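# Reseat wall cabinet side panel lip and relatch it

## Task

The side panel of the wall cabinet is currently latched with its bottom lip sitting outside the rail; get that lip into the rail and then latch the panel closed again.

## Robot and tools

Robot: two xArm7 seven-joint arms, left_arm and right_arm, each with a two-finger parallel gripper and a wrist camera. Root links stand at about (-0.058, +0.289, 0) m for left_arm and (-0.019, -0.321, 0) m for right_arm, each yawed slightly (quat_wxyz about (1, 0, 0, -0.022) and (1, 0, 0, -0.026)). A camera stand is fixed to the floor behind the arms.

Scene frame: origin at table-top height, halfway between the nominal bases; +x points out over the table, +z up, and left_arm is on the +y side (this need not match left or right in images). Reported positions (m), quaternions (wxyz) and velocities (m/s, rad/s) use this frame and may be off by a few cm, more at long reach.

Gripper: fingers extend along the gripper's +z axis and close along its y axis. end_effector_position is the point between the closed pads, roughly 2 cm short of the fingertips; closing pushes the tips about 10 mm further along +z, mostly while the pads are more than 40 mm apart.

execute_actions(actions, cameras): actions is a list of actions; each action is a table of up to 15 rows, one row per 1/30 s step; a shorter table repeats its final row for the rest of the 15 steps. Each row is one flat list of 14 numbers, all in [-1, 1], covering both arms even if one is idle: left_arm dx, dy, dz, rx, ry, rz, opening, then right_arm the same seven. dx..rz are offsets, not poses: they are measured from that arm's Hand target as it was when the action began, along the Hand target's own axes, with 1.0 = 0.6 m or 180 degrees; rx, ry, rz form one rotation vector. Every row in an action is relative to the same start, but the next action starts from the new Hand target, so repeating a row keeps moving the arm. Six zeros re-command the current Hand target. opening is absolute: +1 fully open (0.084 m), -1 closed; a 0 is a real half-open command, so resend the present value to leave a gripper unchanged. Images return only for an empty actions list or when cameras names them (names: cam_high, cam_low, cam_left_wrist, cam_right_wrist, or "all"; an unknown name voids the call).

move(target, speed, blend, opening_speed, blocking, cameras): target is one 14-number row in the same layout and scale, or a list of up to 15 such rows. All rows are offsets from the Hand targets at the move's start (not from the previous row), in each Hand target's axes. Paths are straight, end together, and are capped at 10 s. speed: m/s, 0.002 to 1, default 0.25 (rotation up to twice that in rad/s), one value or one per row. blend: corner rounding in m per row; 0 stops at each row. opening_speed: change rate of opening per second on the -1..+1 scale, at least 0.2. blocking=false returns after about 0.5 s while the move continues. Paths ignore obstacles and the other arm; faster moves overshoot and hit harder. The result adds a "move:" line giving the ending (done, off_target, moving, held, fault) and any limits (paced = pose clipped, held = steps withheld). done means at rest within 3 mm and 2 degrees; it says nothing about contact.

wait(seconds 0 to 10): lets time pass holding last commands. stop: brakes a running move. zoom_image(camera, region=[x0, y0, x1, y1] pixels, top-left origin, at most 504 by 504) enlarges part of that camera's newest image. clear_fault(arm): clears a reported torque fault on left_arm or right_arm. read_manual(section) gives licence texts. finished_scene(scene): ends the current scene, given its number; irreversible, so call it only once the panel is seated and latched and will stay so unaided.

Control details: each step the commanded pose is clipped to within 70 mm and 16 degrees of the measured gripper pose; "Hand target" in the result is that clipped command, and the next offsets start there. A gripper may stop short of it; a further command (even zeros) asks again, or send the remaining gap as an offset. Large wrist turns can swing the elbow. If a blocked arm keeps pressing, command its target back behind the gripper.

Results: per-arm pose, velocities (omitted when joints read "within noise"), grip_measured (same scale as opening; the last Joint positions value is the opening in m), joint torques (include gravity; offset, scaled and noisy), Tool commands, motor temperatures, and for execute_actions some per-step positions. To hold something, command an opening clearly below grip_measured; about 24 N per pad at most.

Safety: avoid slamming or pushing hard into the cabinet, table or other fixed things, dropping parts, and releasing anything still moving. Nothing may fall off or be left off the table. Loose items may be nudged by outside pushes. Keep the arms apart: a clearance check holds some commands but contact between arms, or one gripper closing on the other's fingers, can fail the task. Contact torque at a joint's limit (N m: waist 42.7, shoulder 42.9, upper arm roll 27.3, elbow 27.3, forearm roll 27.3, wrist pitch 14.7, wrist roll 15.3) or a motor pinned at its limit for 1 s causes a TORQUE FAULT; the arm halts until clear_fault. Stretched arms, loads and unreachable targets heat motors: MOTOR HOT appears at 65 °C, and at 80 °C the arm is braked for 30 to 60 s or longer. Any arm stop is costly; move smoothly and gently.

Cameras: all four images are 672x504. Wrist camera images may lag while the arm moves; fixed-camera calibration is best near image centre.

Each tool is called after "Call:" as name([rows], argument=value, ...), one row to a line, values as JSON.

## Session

Call:
execute_actions(actions=[])

Scene clock: 0.00 s.
left_arm: end_effector_position=(+0.6409, +0.6427, +0.1628) grip_measured=+1.00 end_effector_quat_wxyz=(-0.285, +0.787, +0.440, +0.325) | right_arm: end_effector_position=(+0.6434, -0.2659, +0.2820) grip_measured=+1.00 end_effector_quat_wxyz=(+0.033, +0.894, -0.440, +0.081)
Joint positions: left_arm=[0.192 0.883 0.313 1.917 0.815 0.642 -1.308 0.084] | right_arm=[0.227 0.637 -0.067 2.131 -0.106 1.396 1.051 0.084]
Joint velocities: within noise
Joint torques (N m): no reading
Motor temperatures (°C): left_arm=[29 36 34 32 26 37 36] | right_arm=[32 35 33 37 33 33 32]
Hand target: left_arm +0.6409, +0.6427, +0.1628; -0.285, +0.787, +0.440, +0.325 | right_arm +0.6434, -0.2659, +0.2820; +0.033, +0.894, -0.440, +0.081
Tool commands: left_gripper/opening=+1.0 right_gripper/opening=+1.0
camera_calibration:
cam_left_wrist: T_world_to_cam=[[0.875533, -0.436736, -0.206648, -0.20543], [-0.398925, -0.412142, -0.819144, 0.740345], [0.272582, 0.799625, -0.535069, -0.477883], [0, 0, 0, 1]] pos_world=[0.605466, 0.597536, 0.308298]
cam_right_wrist: T_world_to_cam=[[-0.794526, -0.605115, -0.0506364, 0.402819], [-0.565762, 0.767977, -0.300206, 0.73998], [0.220547, -0.209874, -0.952529, 0.194226], [0, 0, 0, 1]] pos_world=[0.695867, -0.283773, 0.42755]

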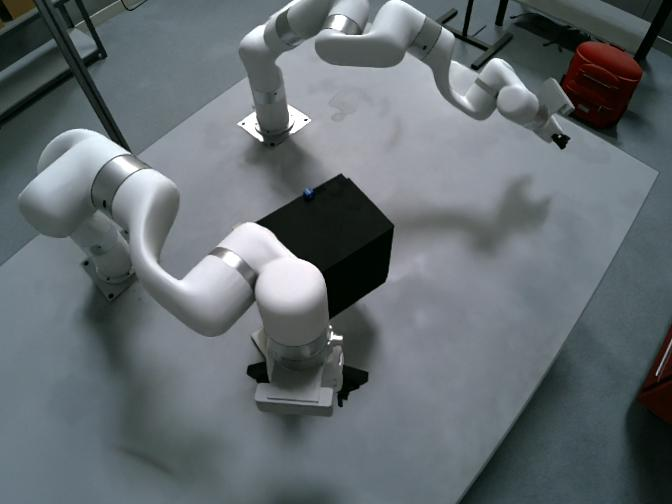

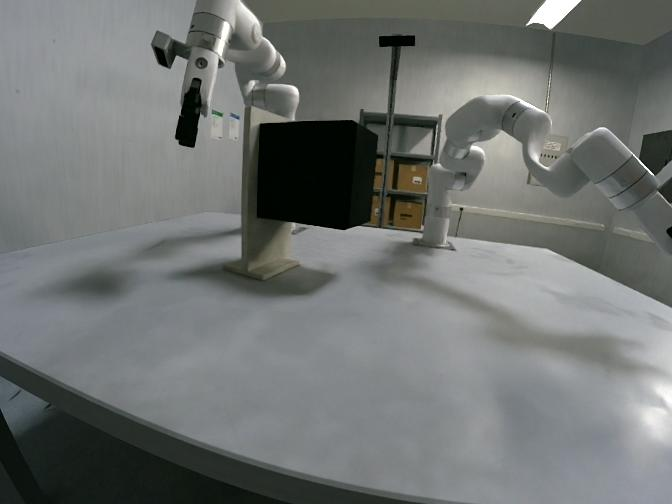

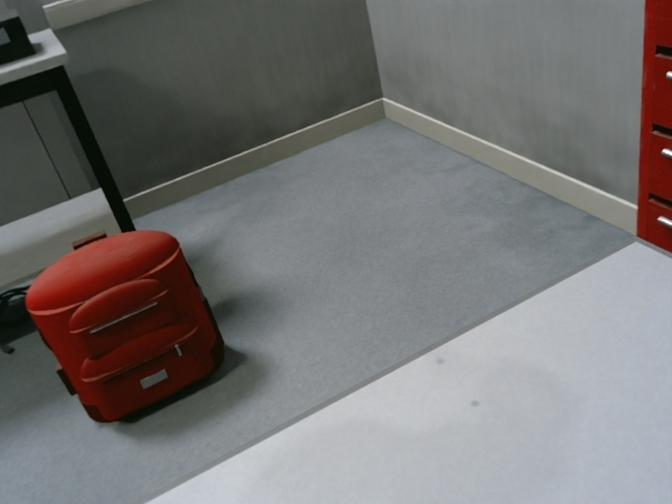

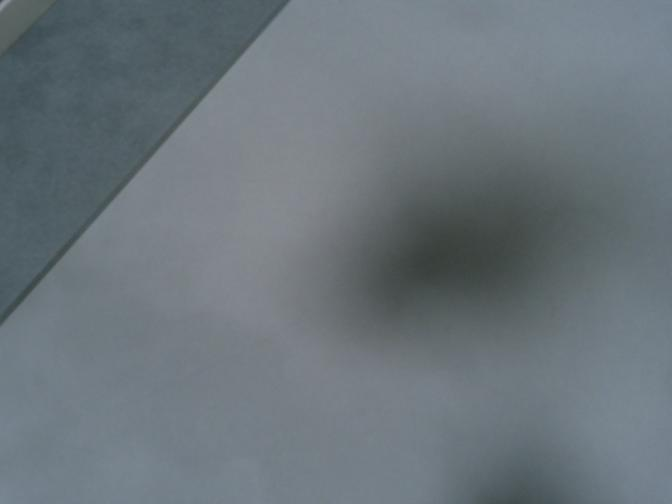

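Call:
zoom_image(camera="cam_high", region=[250, 160, 410, 300])

Call:
zoom_image(camera="cam_low", region=[210, 90, 400, 290])

Scaled by 3.150 from the camera's 672x504 image, which has a finer 960x720 frame.

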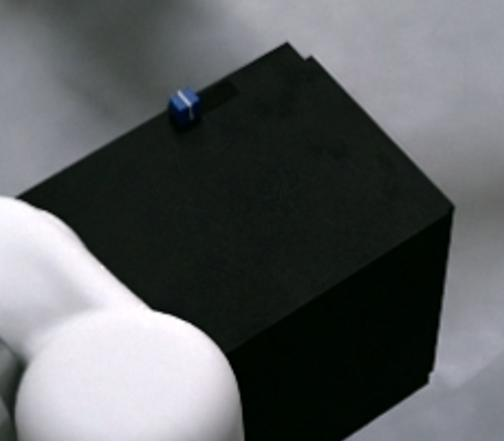

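Scaled by 2.520 from the camera's 672x504 image, which has a finer 960x720 frame.

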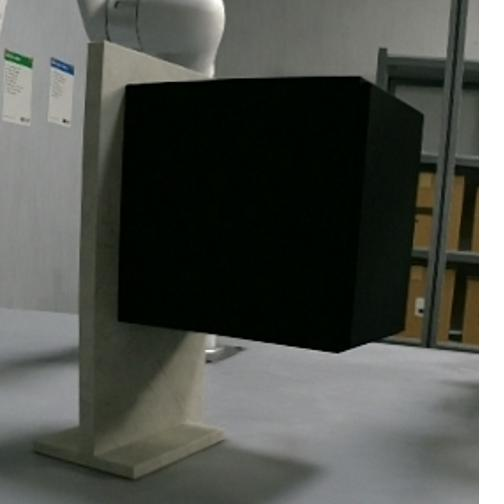

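Call:
move([
  [-0.0264,-0.0501,-0.4011,-0.0104,-0.1167,-0.1784,-0.3, -0.0167,0.3227,-0.2068,0,0,0,1],
  [-0.0527,-0.1002,-0.8022,-0.0208,-0.2334,-0.3567,-0.3, -0.4282,0.5778,-0.215,-0.1024,0.2486,-0.2739,1],
  [-0.0527,-0.1002,-0.8022,-0.0208,-0.2334,-0.3567,-0.3, -0.7545,0.2555,-0.0467,-0.2047,0.4972,-0.5478,1],
], speed=0.45, blend=[0.06,0.06,0], cameras=["all"])

Scene clock: 116.40 s.
left_arm: end_effector_position=(+0.4500, +0.2998, +0.4496) grip_measured=-0.32 end_effector_quat_wxyz=(+0.119, +0.507, +0.841, +0.149) | right_arm: end_effector_position=(+0.2473, -0.0022, +0.2292) grip_measured=+1.00 end_effector_quat_wxyz=(+0.555, +0.555, +0.439, +0.438)
Joint positions: left_arm=[-0.088 -0.145 0.079 1.471 0.168 1.263 -2.131 0.03] | right_arm=[0.462 0.381 1.181 0.703 -1.553 1.984 1.062 0.084]
Joint torques (N m): left_arm=[-2.25 -15.63 -0.72 11.11 -1.05 -1.47 -0.32] | right_arm=[1.89 -12.83 4.2 9.07 -2.89 1.7 0.27]
Hand target: left_arm +0.4500, +0.2998, +0.4496; +0.119, +0.507, +0.841, +0.149 | right_arm +0.2473, -0.0022, +0.2292; +0.555, +0.555, +0.439, +0.438
Off the commanded pose: left_arm 0.000 m, 0 deg | right_arm 0.000 m, 0 deg.
move: done
camera_calibration:
cam_left_wrist: T_world_to_cam=[[0.84191, 0.420319, 0.338408, -0.615606], [0.465423, -0.882969, -0.0612156, 0.169178], [0.273073, 0.209041, -0.939006, 0.360227], [0, 0, 0, 1]] pos_world=[0.341177, 0.332828, 0.556938]
cam_right_wrist: T_world_to_cam=[[0.0356671, -0.0204574, 0.999154, -0.199531], [-0.103427, -0.994497, -0.01667, 0.1143], [0.993997, -0.102745, -0.0375867, -0.114095], [0, 0, 0, 1]] pos_world=[0.132349, 0.0978669, 0.196979]

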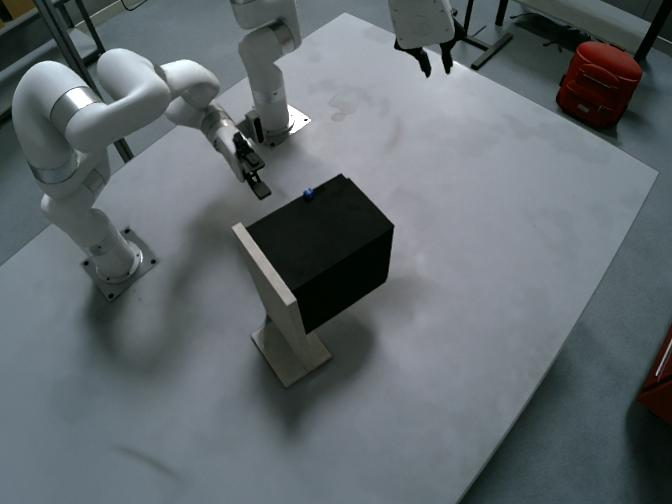

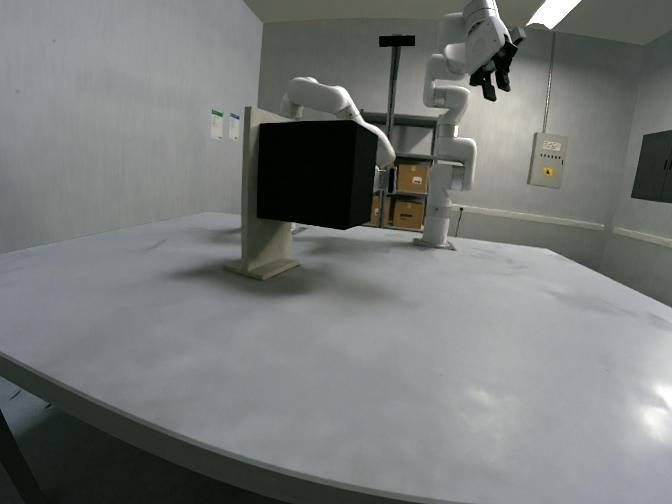

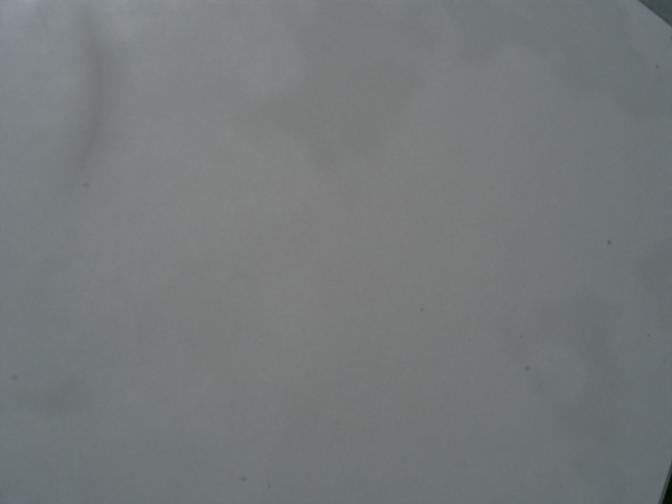

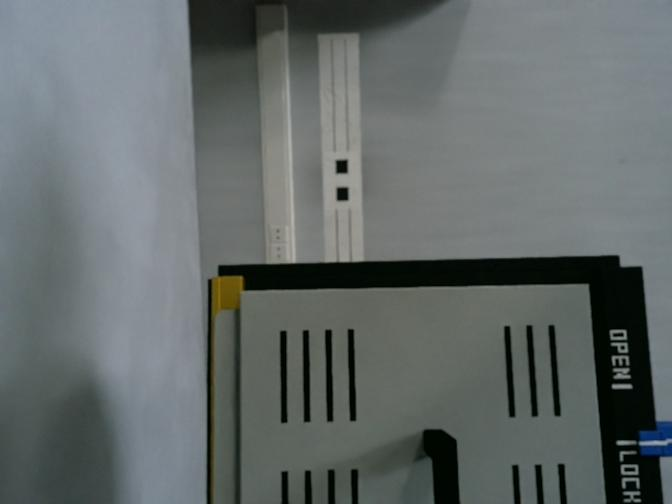

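Call:
move(target=[-0.3897,-0.3733,-0.0622,-0.0167,-0.1917,-0.2922,-0.1, -0.0045,-0.0003,0.1815,0.0111,0,0,1], speed=0.35, cameras=["cam_left_wrist","cam_right_wrist"])

Scene clock: 150.40 s.
left_arm: end_effector_position=(+0.3610, -0.0116, +0.4126) grip_measured=-0.11 end_effector_quat_wxyz=(+0.420, +0.105, +0.900, -0.049) | right_arm: end_effector_position=(+0.3526, -0.0300, +0.2288) grip_measured=+1.00 end_effector_quat_wxyz=(+0.545, +0.565, +0.446, +0.430)
Joint positions: left_arm=[-0.008 -0.481 -0.568 0.869 0.184 0.478 -3.713 0.039] | right_arm=[0.165 0.251 1.125 0.666 -1.766 1.671 0.99 0.084]
Joint torques (N m): left_arm=[2.64 -7.16 5 12.33 1.15 -1.39 -0.56] | right_arm=[-1.83 -15.1 2.73 9.9 -2.81 0.54 -0.5]
Hand target: left_arm +0.3610, -0.0116, +0.4126; +0.420, +0.105, +0.900, -0.049 | right_arm +0.3526, -0.0300, +0.2288; +0.545, +0.565, +0.446, +0.430
Off the commanded pose: left_arm 0.000 m, 0 deg | right_arm 0.000 m, 0 deg.
move: done
camera_calibration:
cam_left_wrist: T_world_to_cam=[[0.275715, 0.961239, -0.0011781, -0.0465355], [0.69276, -0.197857, 0.693496, -0.452087], [0.666382, -0.192023, -0.72046, 0.178024], [0, 0, 0, 1]] pos_world=[0.207386, -0.0105318, 0.441725]
cam_right_wrist: T_world_to_cam=[[0.0695109, -0.0285302, 0.997173, -0.215222], [-0.104203, -0.99433, -0.0211851, 0.0987941], [0.992124, -0.102435, -0.0720897, -0.213067], [0, 0, 0, 1]] pos_world=[0.236644, 0.0702679, 0.201347]
Images, in order (width x height): cam_left_wrist 672x504, cam_right_wrist 672x504.

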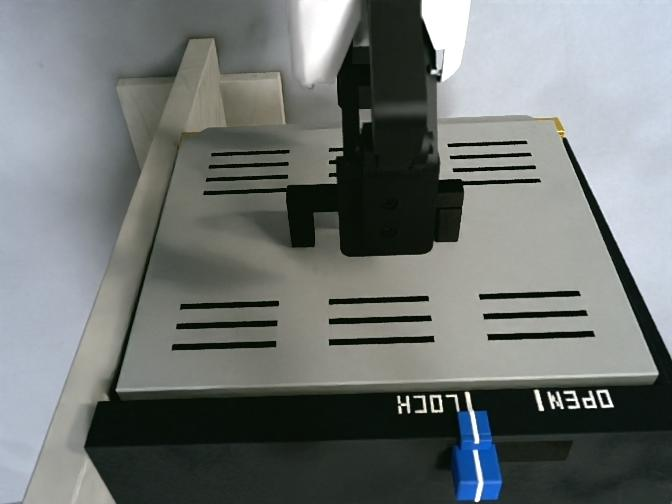

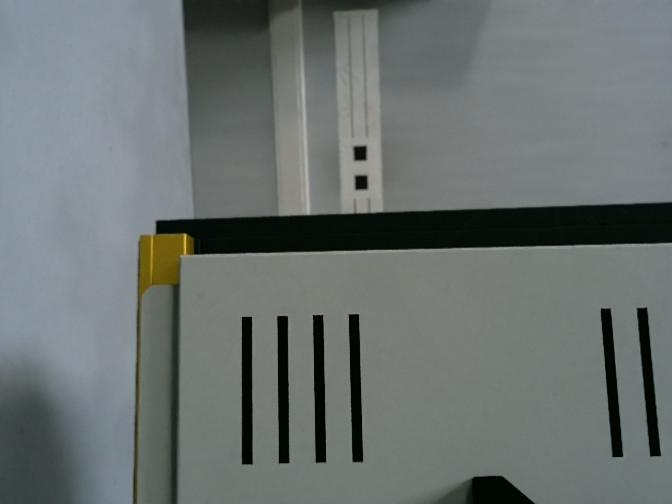

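Call:
zoom_image(camera="cam_left_wrist", region=[380, 370, 620, 504])

Call:
zoom_image(camera="cam_left_wrist", region=[100, 100, 340, 260])

Call:
zoom_image(camera="cam_right_wrist", region=[120, 215, 220, 345])

Scaled by 2.100 from the camera's 672x504 image, which has a finer 960x720 frame.

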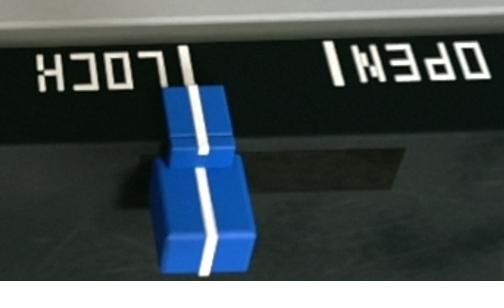

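Scaled by 2.100 from the camera's 672x504 image, which has a finer 960x720 frame.

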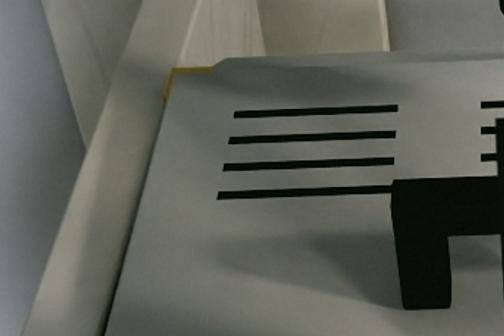

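Scaled by 3.877 from the camera's 672x504 image, which has a finer 960x720 frame.

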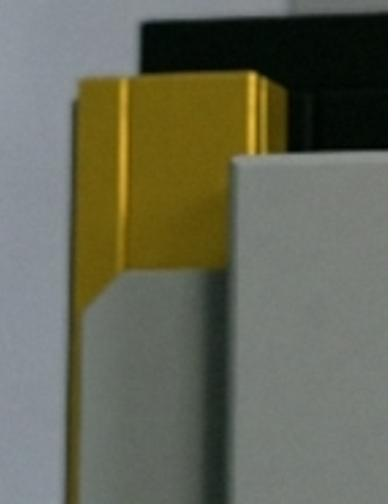

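Call:
move([
  [-0.0115,0.0082,0.1135,-0.0017,0.2776,-0.0037,-0.1, 0,0.001,0.02,0,0.0047,0,1],
  [0.019,0.0082,0.139,-0.0017,0.2776,-0.0037,-0.1, 0,0.001,0.02,0,0.0047,0,-0.95],
], speed=[0.35,0.12], opening_speed=1.2, blend=[0.004,0], cameras=["cam_high","cam_right_wrist"])

Call:
zoom_image(camera="cam_high", region=[255, 140, 365, 220])

Call:
zoom_image(camera="cam_right_wrist", region=[105, 215, 205, 345])

Scene clock: 188.70 s.
left_arm: end_effector_position=(+0.4172, -0.0198, +0.3502) grip_measured=-0.11 end_effector_quat_wxyz=(+0.000, +0.110, +0.994, +0.000) | right_arm: end_effector_position=(+0.3644, -0.0330, +0.2296) grip_measured=-0.80 end_effector_quat_wxyz=(+0.542, +0.561, +0.450, +0.434)
Joint positions: left_arm=[-0.109 0.389 -0.586 1.913 0.212 1.583 -3.623 0.039] | right_arm=[0.133 0.235 1.114 0.66 -1.805 1.63 0.989 0.009]
Joint torques (N m): left_arm=[2.07 -22.9 -3.74 10.55 -1.45 -1.61 -0.47] | right_arm=[-6.13 12.27 -2.77 -1.98 7.89 -6.58 -0.35]
Hand target: left_arm +0.4172, -0.0198, +0.3502; +0.000, +0.110, +0.994, +0.000 | right_arm +0.3643, -0.0328, +0.2290; +0.542, +0.562, +0.450, +0.434
Off the commanded pose: left_arm 0.000 m, 0 deg | right_arm 0.001 m, 0 deg.
move: done
camera_calibration:
cam_right_wrist: T_world_to_cam=[[0.0678721, -0.0278796, 0.997304, -0.216345], [-0.0901646, -0.99569, -0.0216983, 0.0921626], [0.993611, -0.0884489, -0.0700934, -0.225598], [0, 0, 0, 1]] pos_world=[0.247151, 0.0657799, 0.201948]
Images, in order (width x height): cam_high 672x504, cam_right_wrist 672x504.

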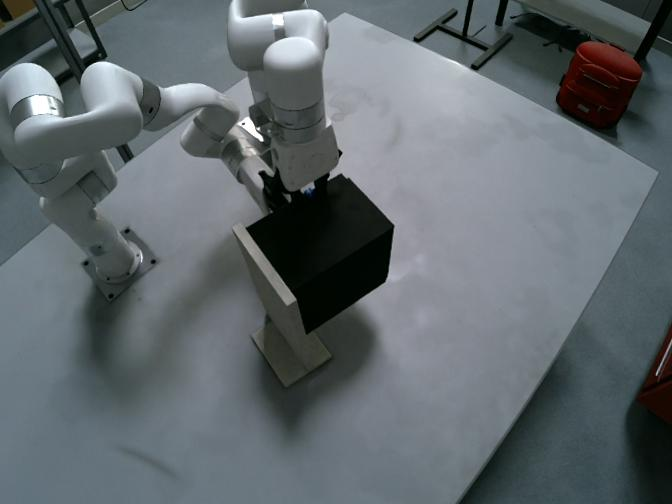

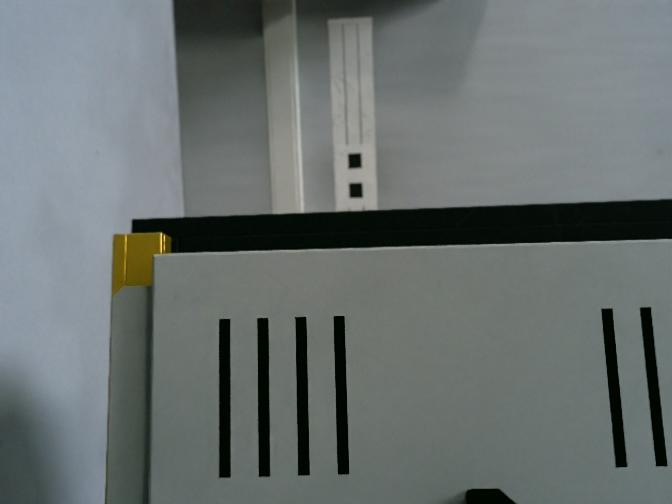

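Scaled by 4.582 from the camera's 672x504 image, which has a finer 960x720 frame.

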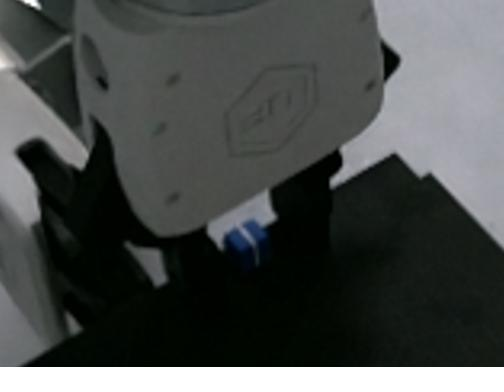

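Scaled by 3.877 from the camera's 672x504 image, which has a finer 960x720 frame.

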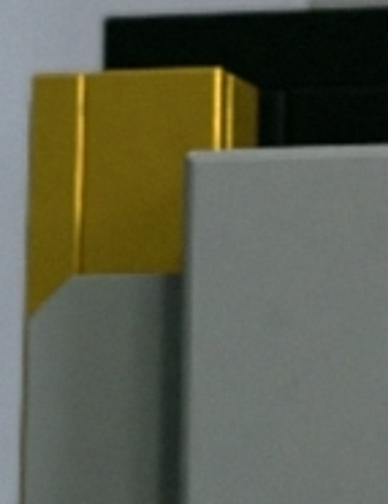

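Call:
move([
  [0,0,0,0,0,0,-0.74, 0,0.0043,0,0,0,0,-0.95],
  [0,0.0383,0,0,0,0,-0.74, 0,0.0043,0,0,0,0,-0.95],
], speed=0.05, opening_speed=1.2)

Scene clock: 197.40 s.
left_arm: end_effector_position=(+0.4222, +0.0026, +0.3502) grip_measured=-0.69 end_effector_quat_wxyz=(+0.000, +0.110, +0.994, +0.000) | right_arm: end_effector_position=(+0.3644, -0.0329, +0.2315) grip_measured=-0.80 end_effector_quat_wxyz=(+0.542, +0.562, +0.450, +0.434)
Joint positions: left_arm=[-0.059 0.353 -0.579 1.866 0.19 1.567 -3.576 0.014] | right_arm=[0.126 0.222 1.12 0.659 -1.799 1.617 0.984 0.009]
Joint torques (N m): left_arm=[2.64 -23.27 -2.84 8.79 -1.77 0.61 0.56] | right_arm=[1.75 -16.93 2.64 11.18 -3.79 2.33 0.04]
Hand target: left_arm +0.4222, +0.0026, +0.3502; +0.000, +0.110, +0.994, +0.000 | right_arm +0.3644, -0.0329, +0.2316; +0.542, +0.562, +0.450, +0.434
Off the commanded pose: left_arm 0.000 m, 0 deg | right_arm 0.000 m, 0 deg.
move: done

Call:
move([
  [0,0,0,0,0,0,-0.3, 0,0,0,0,0,0,-0.95],
  [0,0,-0.08,0,0,0,-0.3, 0,0,0,0,0,0,-0.95],
  [0.0447,0.2588,-0.0833,0.17,-0.0425,-0.053,-0.3, 0,0,0,0,0,0,-0.95],
  [0.0257,0.3775,0.2817,0.4247,-0.1063,-0.1323,-0.3, 0,0,0,0,0,0,-0.95],
], speed=[0.1,0.2,0.4,0.4], opening_speed=1.5, blend=[0,0.02,0.05,0], cameras=["cam_left_wrist","cam_right_wrist"])

Scene clock: 217.03 s.
left_arm: end_effector_position=(+0.4567, +0.2270, +0.1812) grip_measured=-0.32 end_effector_quat_wxyz=(+0.085, -0.106, +0.769, -0.624) | right_arm: end_effector_position=(+0.3644, -0.0329, +0.2316) grip_measured=-0.80 end_effector_quat_wxyz=(+0.542, +0.562, +0.450, +0.434)
Joint positions: left_arm=[0.627 0.414 -0.254 1.056 -1.32 1.374 -2.247 0.03] | right_arm=[0.126 0.222 1.12 0.659 -1.799 1.617 0.984 0.009]
Joint torques (N m): left_arm=[2.58 -19.24 -3.14 9.34 -2.64 1.47 0.5] | right_arm=[1.84 -16.33 3.23 11.29 -3.65 2.27 -0.02]
Hand target: left_arm +0.4567, +0.2270, +0.1812; +0.085, -0.106, +0.769, -0.624 | right_arm +0.3644, -0.0329, +0.2316; +0.542, +0.562, +0.450, +0.434
Off the commanded pose: left_arm 0.000 m, 0 deg | right_arm 0.000 m, 0 deg.
move: done
camera_calibration:
cam_left_wrist: T_world_to_cam=[[-0.0197153, 0.170993, -0.985075, 0.190105], [0.986702, 0.162324, 0.0084289, -0.402672], [0.161342, -0.971809, -0.17192, 0.30175], [0, 0, 0, 1]] pos_world=[0.35238, 0.3261, 0.242538]
cam_right_wrist: T_world_to_cam=[[0.0697798, -0.0279906, 0.99717, -0.21896], [-0.08951, -0.99575, -0.0216871, 0.0920328], [0.993538, -0.0877434, -0.0719887, -0.224887], [0, 0, 0, 1]] pos_world=[0.246951, 0.0657805, 0.204147]
Images, in order (width x height): cam_left_wrist 672x504, cam_right_wrist 672x504.

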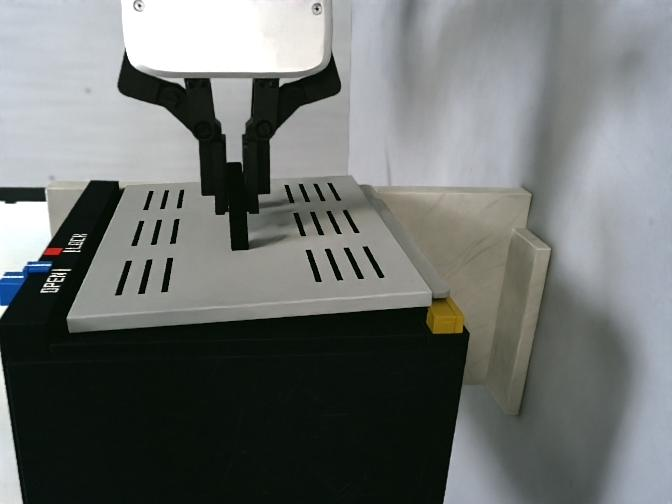

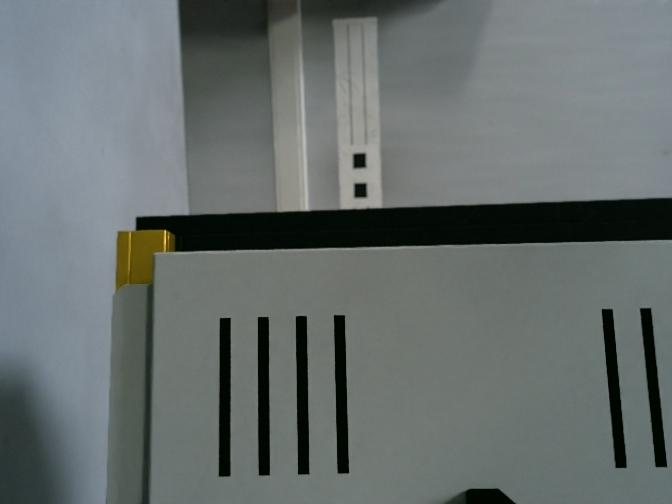

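Call:
zoom_image(camera="cam_left_wrist", region=[400, 270, 480, 350])

Call:
zoom_image(camera="cam_left_wrist", region=[0, 290, 120, 380])

Call:
zoom_image(camera="cam_left_wrist", region=[0, 170, 220, 370])

Scaled by 6.300 from the camera's 672x504 image, which has a finer 960x720 frame.

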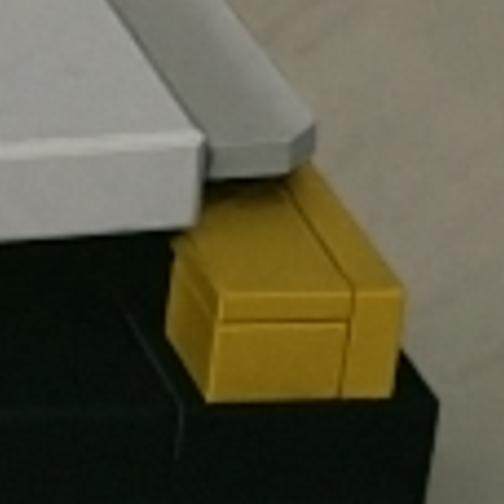

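Scaled by 4.200 from the camera's 672x504 image, which has a finer 960x720 frame.

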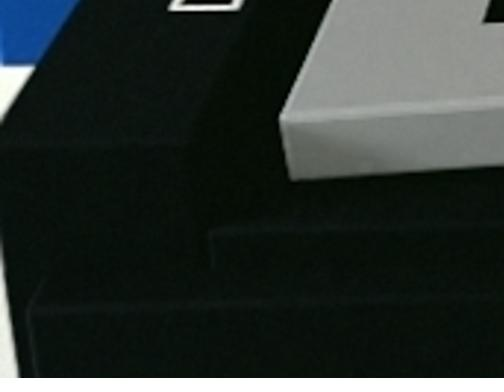

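Scaled by 2.291 from the camera's 672x504 image, which has a finer 960x720 frame.

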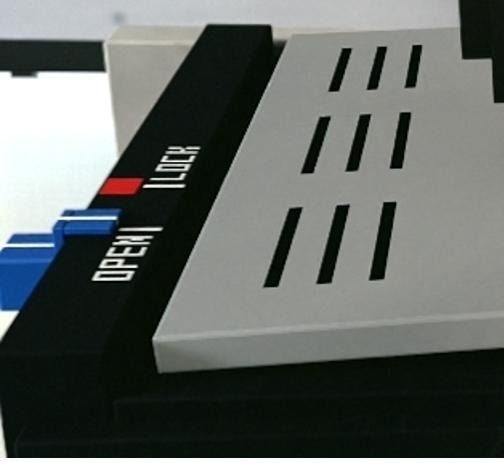

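Call:
move([
  [0,0,0,0,0,0,-0.3, 0,0,-0.02,0,0,0,-0.95],
  [0,0,0,0,0,0,-0.3, 0,0.0197,-0.0324,-0.0532,0,0,-0.95],
  [0,0,0,0,0,0,-0.3, 0,0.0164,-0.0052,-0.0532,0,0,-0.95],
], speed=[0.05,0.08,0.08], blend=[0.003,0.003,0], cameras=["cam_left_wrist","cam_right_wrist"])

Call:
zoom_image(camera="cam_left_wrist", region=[380, 230, 500, 350])

Scene clock: 257.10 s.
left_arm: end_effector_position=(+0.4567, +0.2270, +0.1812) grip_measured=-0.32 end_effector_quat_wxyz=(+0.085, -0.106, +0.769, -0.624) | right_arm: end_effector_position=(+0.3617, -0.0322, +0.2415) grip_measured=-0.80 end_effector_quat_wxyz=(+0.587, +0.514, +0.413, +0.470)
Joint positions: left_arm=[0.627 0.414 -0.254 1.056 -1.32 1.374 -2.247 0.03] | right_arm=[0.259 0.355 1.026 0.657 -1.911 1.881 1.037 0.009]
Joint torques (N m): left_arm=[2.29 -18.79 -2.35 9.15 -0.89 1.34 0.57] | right_arm=[-2.99 -16.62 2.57 10.2 -3.76 1.76 -0.53]
Hand target: left_arm +0.4567, +0.2270, +0.1812; +0.085, -0.106, +0.769, -0.624 | right_arm +0.3617, -0.0323, +0.2415; +0.587, +0.514, +0.413, +0.470
Off the commanded pose: left_arm 0.000 m, 0 deg | right_arm 0.000 m, 0 deg.
move: done
camera_calibration:
cam_left_wrist: T_world_to_cam=[[-0.0197009, 0.170897, -0.985092, 0.190136], [0.986701, 0.162325, 0.00842757, -0.402672], [0.161345, -0.971826, -0.171823, 0.301732], [0, 0, 0, 1]] pos_world=[0.35238, 0.3261, 0.242539]
cam_right_wrist: T_world_to_cam=[[-0.0931013, 0.00823246, 0.995623, -0.168269], [-0.0876088, -0.996155, 0.0000445078, 0.086671], [0.991795, -0.0872211, 0.0934646, -0.260776], [0, 0, 0, 1]] pos_world=[0.250563, 0.0649779, 0.191902]
Images, in order (width x height): cam_left_wrist 672x504, cam_right_wrist 672x504.

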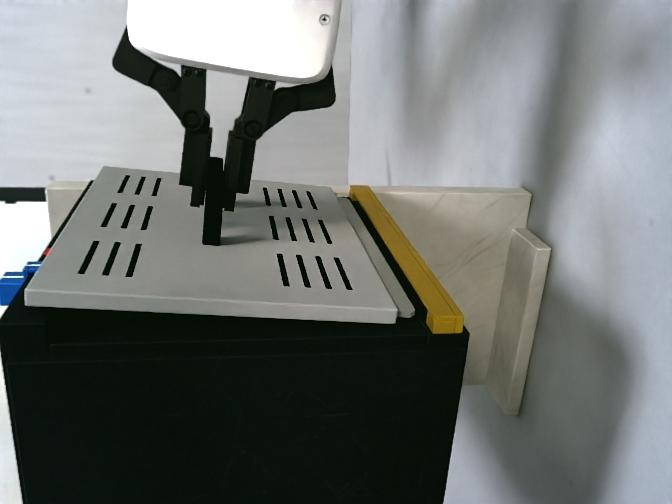

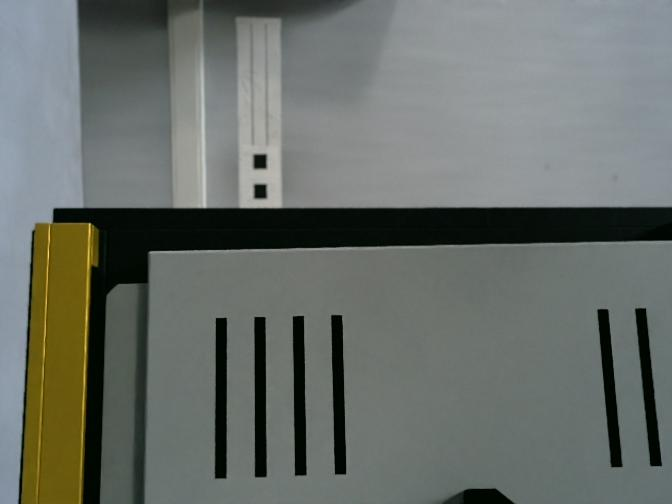

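Scaled by 4.200 from the camera's 672x504 image, which has a finer 960x720 frame.

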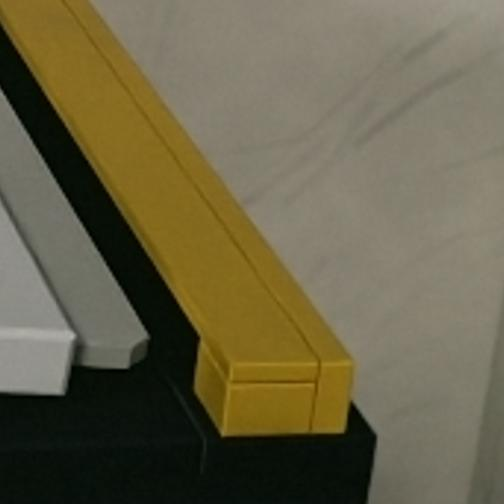

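Call:
zoom_image(camera="cam_right_wrist", region=[20, 205, 160, 345])

Scaled by 3.600 from the camera's 672x504 image, which has a finer 960x720 frame.

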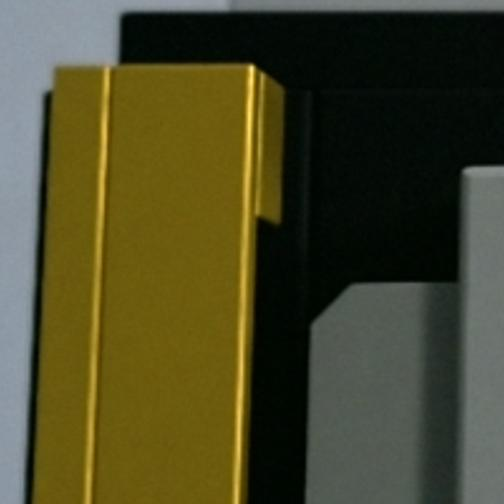

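Call:
move([
  [0,0,0,0,0,0,-0.3, 0.002,0,0.0005,0,0,0,-0.95],
  [0,0,0,0,0,0,-0.3, 0.002,-0.0221,-0.0024,0,0,0,-0.95],
], speed=[0.05,0.06], blend=[0.0005,0], cameras=["cam_left_wrist","cam_right_wrist"])

Call:
zoom_image(camera="cam_left_wrist", region=[380, 250, 480, 350])

Scene clock: 298.57 s.
left_arm: end_effector_position=(+0.4567, +0.2270, +0.1812) grip_measured=-0.32 end_effector_quat_wxyz=(+0.085, -0.106, +0.769, -0.624) | right_arm: end_effector_position=(+0.3623, -0.0312, +0.2284) grip_measured=-0.80 end_effector_quat_wxyz=(+0.587, +0.514, +0.412, +0.470)
Joint positions: left_arm=[0.627 0.414 -0.254 1.056 -1.32 1.374 -2.247 0.03] | right_arm=[0.29 0.415 0.995 0.666 -1.934 1.925 1.057 0.009]
Joint torques (N m): left_arm=[2.22 -19.07 -2.41 9.24 -0.43 1.32 0.53] | right_arm=[-0.03 -12.8 2.11 8.58 -2.81 0.58 0.27]
Hand target: left_arm +0.4567, +0.2270, +0.1812; +0.085, -0.106, +0.769, -0.624 | right_arm +0.3623, -0.0311, +0.2282; +0.587, +0.514, +0.413, +0.470
Off the commanded pose: left_arm 0.000 m, 0 deg | right_arm 0.000 m, 0 deg.
move: done
camera_calibration:
cam_left_wrist: T_world_to_cam=[[-0.0197009, 0.170897, -0.985092, 0.190136], [0.986701, 0.162325, 0.00842757, -0.402672], [0.161345, -0.971826, -0.171823, 0.301732], [0, 0, 0, 1]] pos_world=[0.35238, 0.3261, 0.242539]
cam_right_wrist: T_world_to_cam=[[-0.0936018, 0.00829243, 0.995575, -0.15495], [-0.0878166, -0.996137, 0.0000407808, 0.0878714], [0.991729, -0.0874242, 0.0939684, -0.260101], [0, 0, 0, 1]] pos_world=[0.251163, 0.0660777, 0.178702]
Images, in order (width x height): cam_left_wrist 672x504, cam_right_wrist 672x504.

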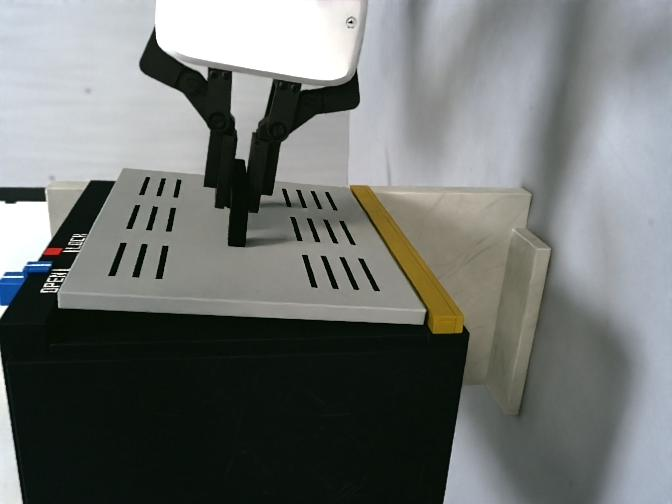

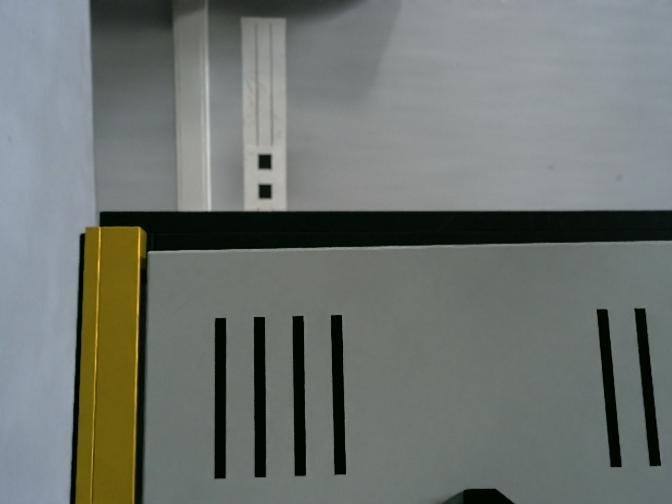

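Scaled by 5.040 from the camera's 672x504 image, which has a finer 960x720 frame.

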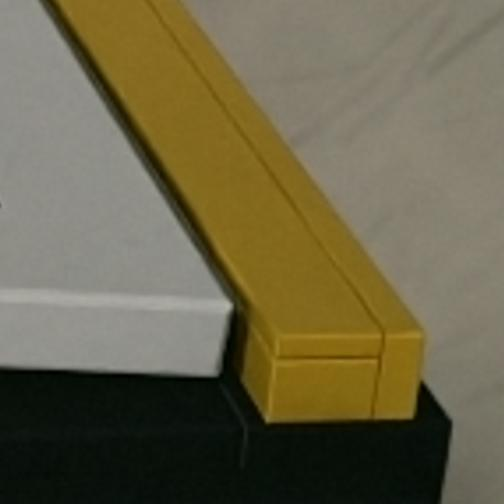

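Call:
move(target=[0,0,0,0,0,0,-0.3, 0,0.0025,0.0150,0.0402,0,0,-0.95], speed=0.05, cameras=["cam_left_wrist"])

Call:
zoom_image(camera="cam_left_wrist", region=[380, 250, 480, 350])

Call:
zoom_image(camera="cam_left_wrist", region=[0, 200, 170, 370])

Scene clock: 311.30 s.
left_arm: end_effector_position=(+0.4567, +0.2270, +0.1812) grip_measured=-0.32 end_effector_quat_wxyz=(+0.085, -0.106, +0.769, -0.624) | right_arm: end_effector_position=(+0.3708, -0.0330, +0.2308) grip_measured=-0.80 end_effector_quat_wxyz=(+0.553, +0.550, +0.441, +0.443)
Joint positions: left_arm=[0.627 0.414 -0.254 1.056 -1.32 1.374 -2.247 0.03] | right_arm=[0.157 0.281 1.085 0.666 -1.855 1.692 0.999 0.009]
Joint torques (N m): left_arm=[1.93 -18.92 -2.63 9.44 -0.46 1.4 0.59] | right_arm=[-15.45 0.59 -10.13 6.09 3.91 -4.37 -0.45]
Hand target: left_arm +0.4567, +0.2270, +0.1812; +0.085, -0.106, +0.769, -0.624 | right_arm +0.3708, -0.0330, +0.2308; +0.553, +0.550, +0.441, +0.443
Off the commanded pose: left_arm 0.000 m, 0 deg | right_arm 0.000 m, 0 deg.
move: done
camera_calibration:
cam_left_wrist: T_world_to_cam=[[-0.0197009, 0.170897, -0.985092, 0.190136], [0.986701, 0.162325, 0.00842757, -0.402672], [0.161345, -0.971826, -0.171823, 0.301732], [0, 0, 0, 1]] pos_world=[0.35238, 0.3261, 0.242539]
Images, in order (width x height): cam_left_wrist 672x504.

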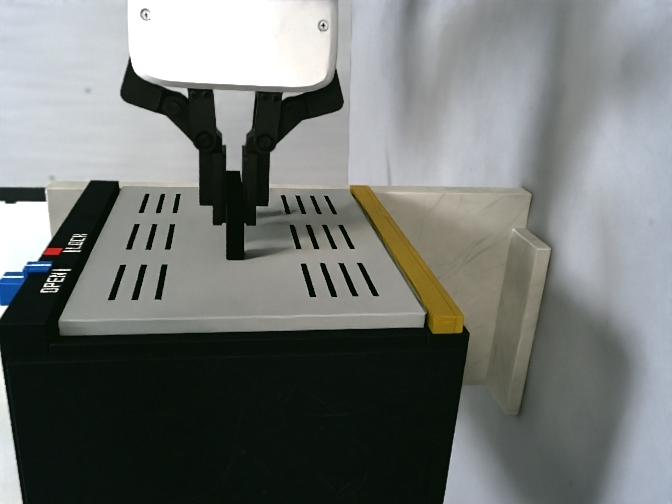

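Scaled by 5.040 from the camera's 672x504 image, which has a finer 960x720 frame.

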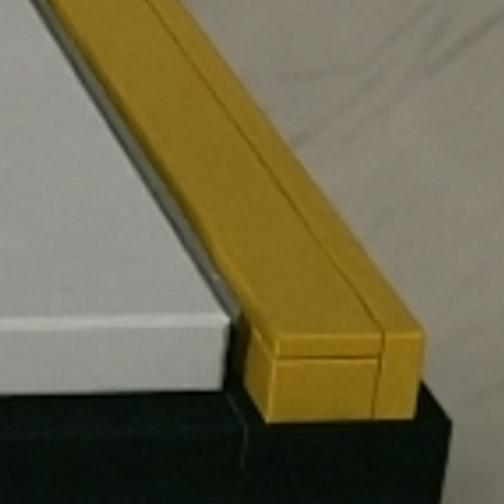

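Scaled by 2.965 from the camera's 672x504 image, which has a finer 960x720 frame.

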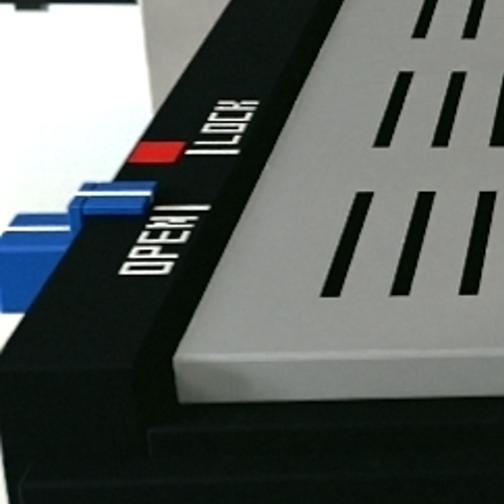

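Call:
move([
  [0.0594,-0.3503,-0.0252,-0.19,0.048,0.06,-0.3, 0,0,-0.0013,0,0,0,-0.95],
  [0.1559,-0.4442,0.2589,-0.4247,0.1063,0.1323,-0.3, 0,0,-0.0013,0,0,0,-0.95],
  [0.1559,-0.3466,0.2794,-0.4247,0.1063,0.1323,-0.3, 0,0,-0.0013,0,0,0,-0.95],
], speed=[0.4,0.4,0.15], blend=[0.05,0.01,0], cameras=["cam_high"])

Call:
zoom_image(camera="cam_high", region=[255, 140, 365, 220])

Scene clock: 329.40 s.
left_arm: end_effector_position=(+0.4228, +0.0027, +0.3504) grip_measured=-0.32 end_effector_quat_wxyz=(+0.000, +0.110, +0.994, +0.000) | right_arm: end_effector_position=(+0.3700, -0.0329, +0.2308) grip_measured=-0.80 end_effector_quat_wxyz=(+0.553, +0.550, +0.441, +0.443)
Joint positions: left_arm=[0.004 0.372 -0.671 1.871 0.228 1.574 -3.597 0.03] | right_arm=[0.158 0.281 1.086 0.665 -1.853 1.693 1 0.009]
Joint torques (N m): left_arm=[2.43 -21.93 -5.03 10.63 -1.31 -1.6 0.64] | right_arm=[-4.26 -3.31 -2.44 1.09 7.69 -1.37 -0.02]
Hand target: left_arm +0.4228, +0.0027, +0.3504; +0.000, +0.110, +0.994, +0.000 | right_arm +0.3700, -0.0329, +0.2308; +0.553, +0.550, +0.441, +0.443
Off the commanded pose: left_arm 0.000 m, 0 deg | right_arm 0.000 m, 0 deg.
move: done
Images, in order (width x height): cam_high 672x504.

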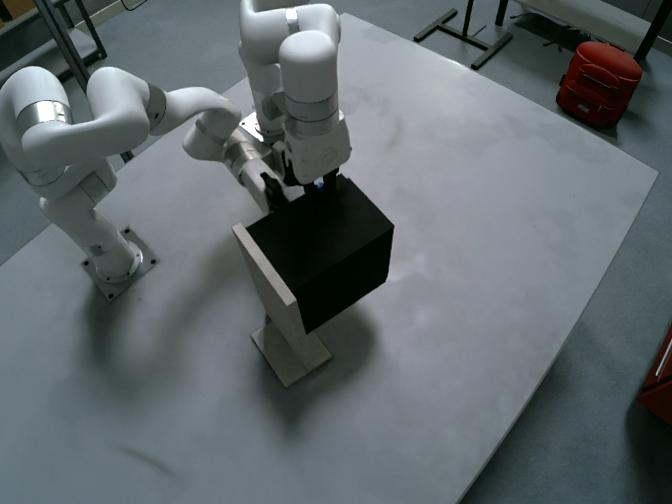

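Scaled by 4.582 from the camera's 672x504 image, which has a finer 960x720 frame.

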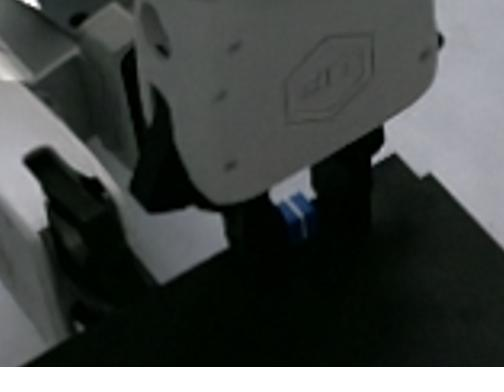

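Call:
move([
  [0,0,0,0,0,0,-0.74, 0,0,0.0007,0,0,0,-0.95],
  [0,-0.0393,0,0,0,0,-0.74, 0,0,0.0007,0,0,0,-0.95],
  [0,-0.0393,0,0,0,0,-0.3, 0,0,0.0007,0,0,0,-0.95],
  [0,-0.0393,-0.04,0,0,0,-0.3, 0,0,0.0007,0,0,0,-0.95],
  [0.0904,-0.0485,-0.104,0,-0.2778,0,-0.3, 0,0,0.0007,0,0,0,-0.95],
], speed=[0.05,0.05,0.1,0.15,0.4], opening_speed=1.5, blend=[0,0,0,0.01,0], cameras=["cam_left_wrist"])

Call:
zoom_image(camera="cam_left_wrist", region=[380, 370, 620, 504])

Scene clock: 345.03 s.
left_arm: end_effector_position=(+0.3634, -0.0139, +0.4127) grip_measured=-0.32 end_effector_quat_wxyz=(+0.420, +0.100, +0.901, -0.046) | right_arm: end_effector_position=(+0.3704, -0.0330, +0.2308) grip_measured=-0.80 end_effector_quat_wxyz=(+0.553, +0.550, +0.441, +0.443)
Joint positions: left_arm=[0.071 -0.491 -0.639 0.882 0.132 0.479 -3.69 0.03] | right_arm=[0.157 0.281 1.085 0.666 -1.854 1.693 0.999 0.009]
Joint torques (N m): left_arm=[2.53 -6.38 5.32 10.97 0.88 -2.45 -0.6] | right_arm=[-11.77 0.85 -7.24 3.85 4.47 -3.39 -0.33]
Hand target: left_arm +0.3634, -0.0139, +0.4127; +0.420, +0.100, +0.901, -0.046 | right_arm +0.3704, -0.0330, +0.2308; +0.553, +0.550, +0.441, +0.443
Off the commanded pose: left_arm 0.000 m, 0 deg | right_arm 0.000 m, 0 deg.
move: done
camera_calibration:
cam_left_wrist: T_world_to_cam=[[0.263681, 0.964609, -0.00118882, -0.0405803], [0.694777, -0.189066, 0.69393, -0.455159], [0.669146, -0.183802, -0.720042, 0.175024], [0, 0, 0, 1]] pos_world=[0.209818, -0.0147412, 0.441825]
Images, in order (width x height): cam_left_wrist 672x504.

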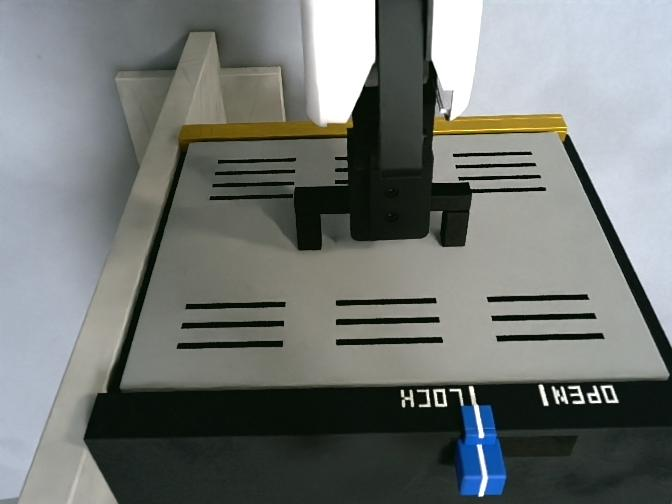

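Scaled by 2.100 from the camera's 672x504 image, which has a finer 960x720 frame.

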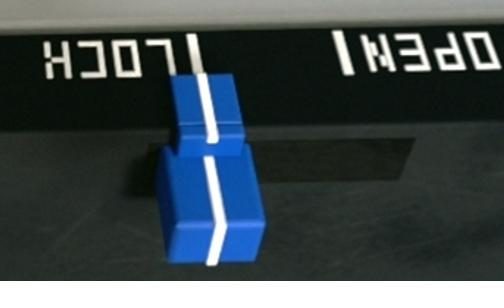

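Call:
move([
  [0,0,0,0,0,0,-0.3, 0,0,-0.0013,0,0,0,-0.95],
  [0,0,0,0,0,0,-0.3, 0,0,-0.0013,0,0,0,-0.2],
  [0,0,0,0,0,0,-0.3, 0,0,-0.12,0,0,0,-0.2],
], speed=[0.05,0.05,0.15], opening_speed=1.0, cameras=["cam_left_wrist","cam_right_wrist"])

Call:
zoom_image(camera="cam_left_wrist", region=[380, 330, 620, 504])

Scene clock: 352.77 s.
left_arm: end_effector_position=(+0.3634, -0.0139, +0.4127) grip_measured=-0.32 end_effector_quat_wxyz=(+0.420, +0.100, +0.901, -0.046) | right_arm: end_effector_position=(+0.3002, -0.0173, +0.2305) grip_measured=-0.21 end_effector_quat_wxyz=(+0.553, +0.550, +0.441, +0.443)
Joint positions: left_arm=[0.071 -0.491 -0.639 0.882 0.132 0.479 -3.69 0.03] | right_arm=[0.291 0.299 1.173 0.65 -1.677 1.834 1.031 0.035]
Joint torques (N m): left_arm=[2.12 -6.51 5.44 11.15 0.84 -2.22 -0.3] | right_arm=[1.38 -11.7 4.44 9.28 -0.78 1.59 0.27]
Hand target: left_arm +0.3634, -0.0139, +0.4127; +0.420, +0.100, +0.901, -0.046 | right_arm +0.3002, -0.0173, +0.2305; +0.553, +0.550, +0.441, +0.443
Off the commanded pose: left_arm 0.000 m, 0 deg | right_arm 0.000 m, 0 deg.
move: done
camera_calibration:
cam_left_wrist: T_world_to_cam=[[0.2637, 0.964604, -0.00117077, -0.0405923], [0.69477, -0.189092, 0.69393, -0.455158], [0.669146, -0.183803, -0.720042, 0.175024], [0, 0, 0, 1]] pos_world=[0.209818, -0.0147411, 0.441825]
cam_right_wrist: T_world_to_cam=[[0.0300116, -0.0191288, 0.999366, -0.201429], [-0.0887122, -0.995922, -0.0163988, 0.100308], [0.995605, -0.0881639, -0.0315862, -0.169758], [0, 0, 0, 1]] pos_world=[0.183956, 0.0810794, 0.197584]
Images, in order (width x height): cam_left_wrist 672x504, cam_right_wrist 672x504.

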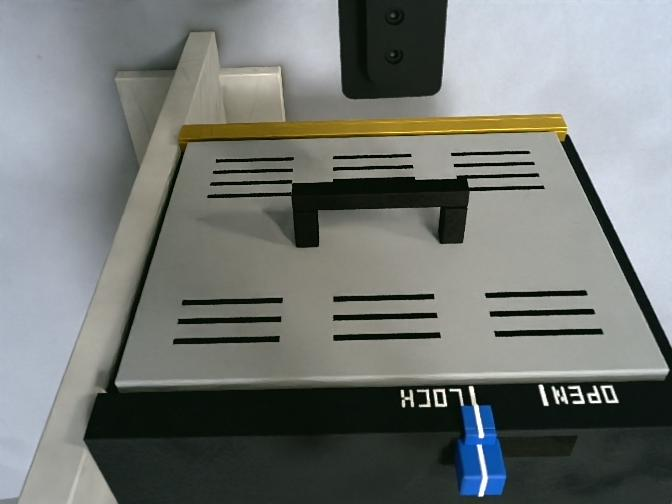

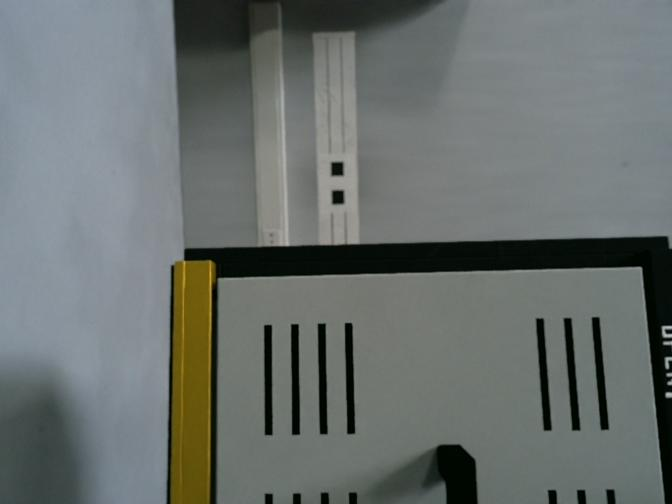

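Scaled by 2.100 from the camera's 672x504 image, which has a finer 960x720 frame.

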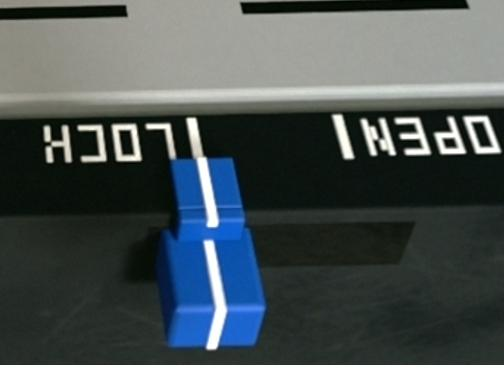

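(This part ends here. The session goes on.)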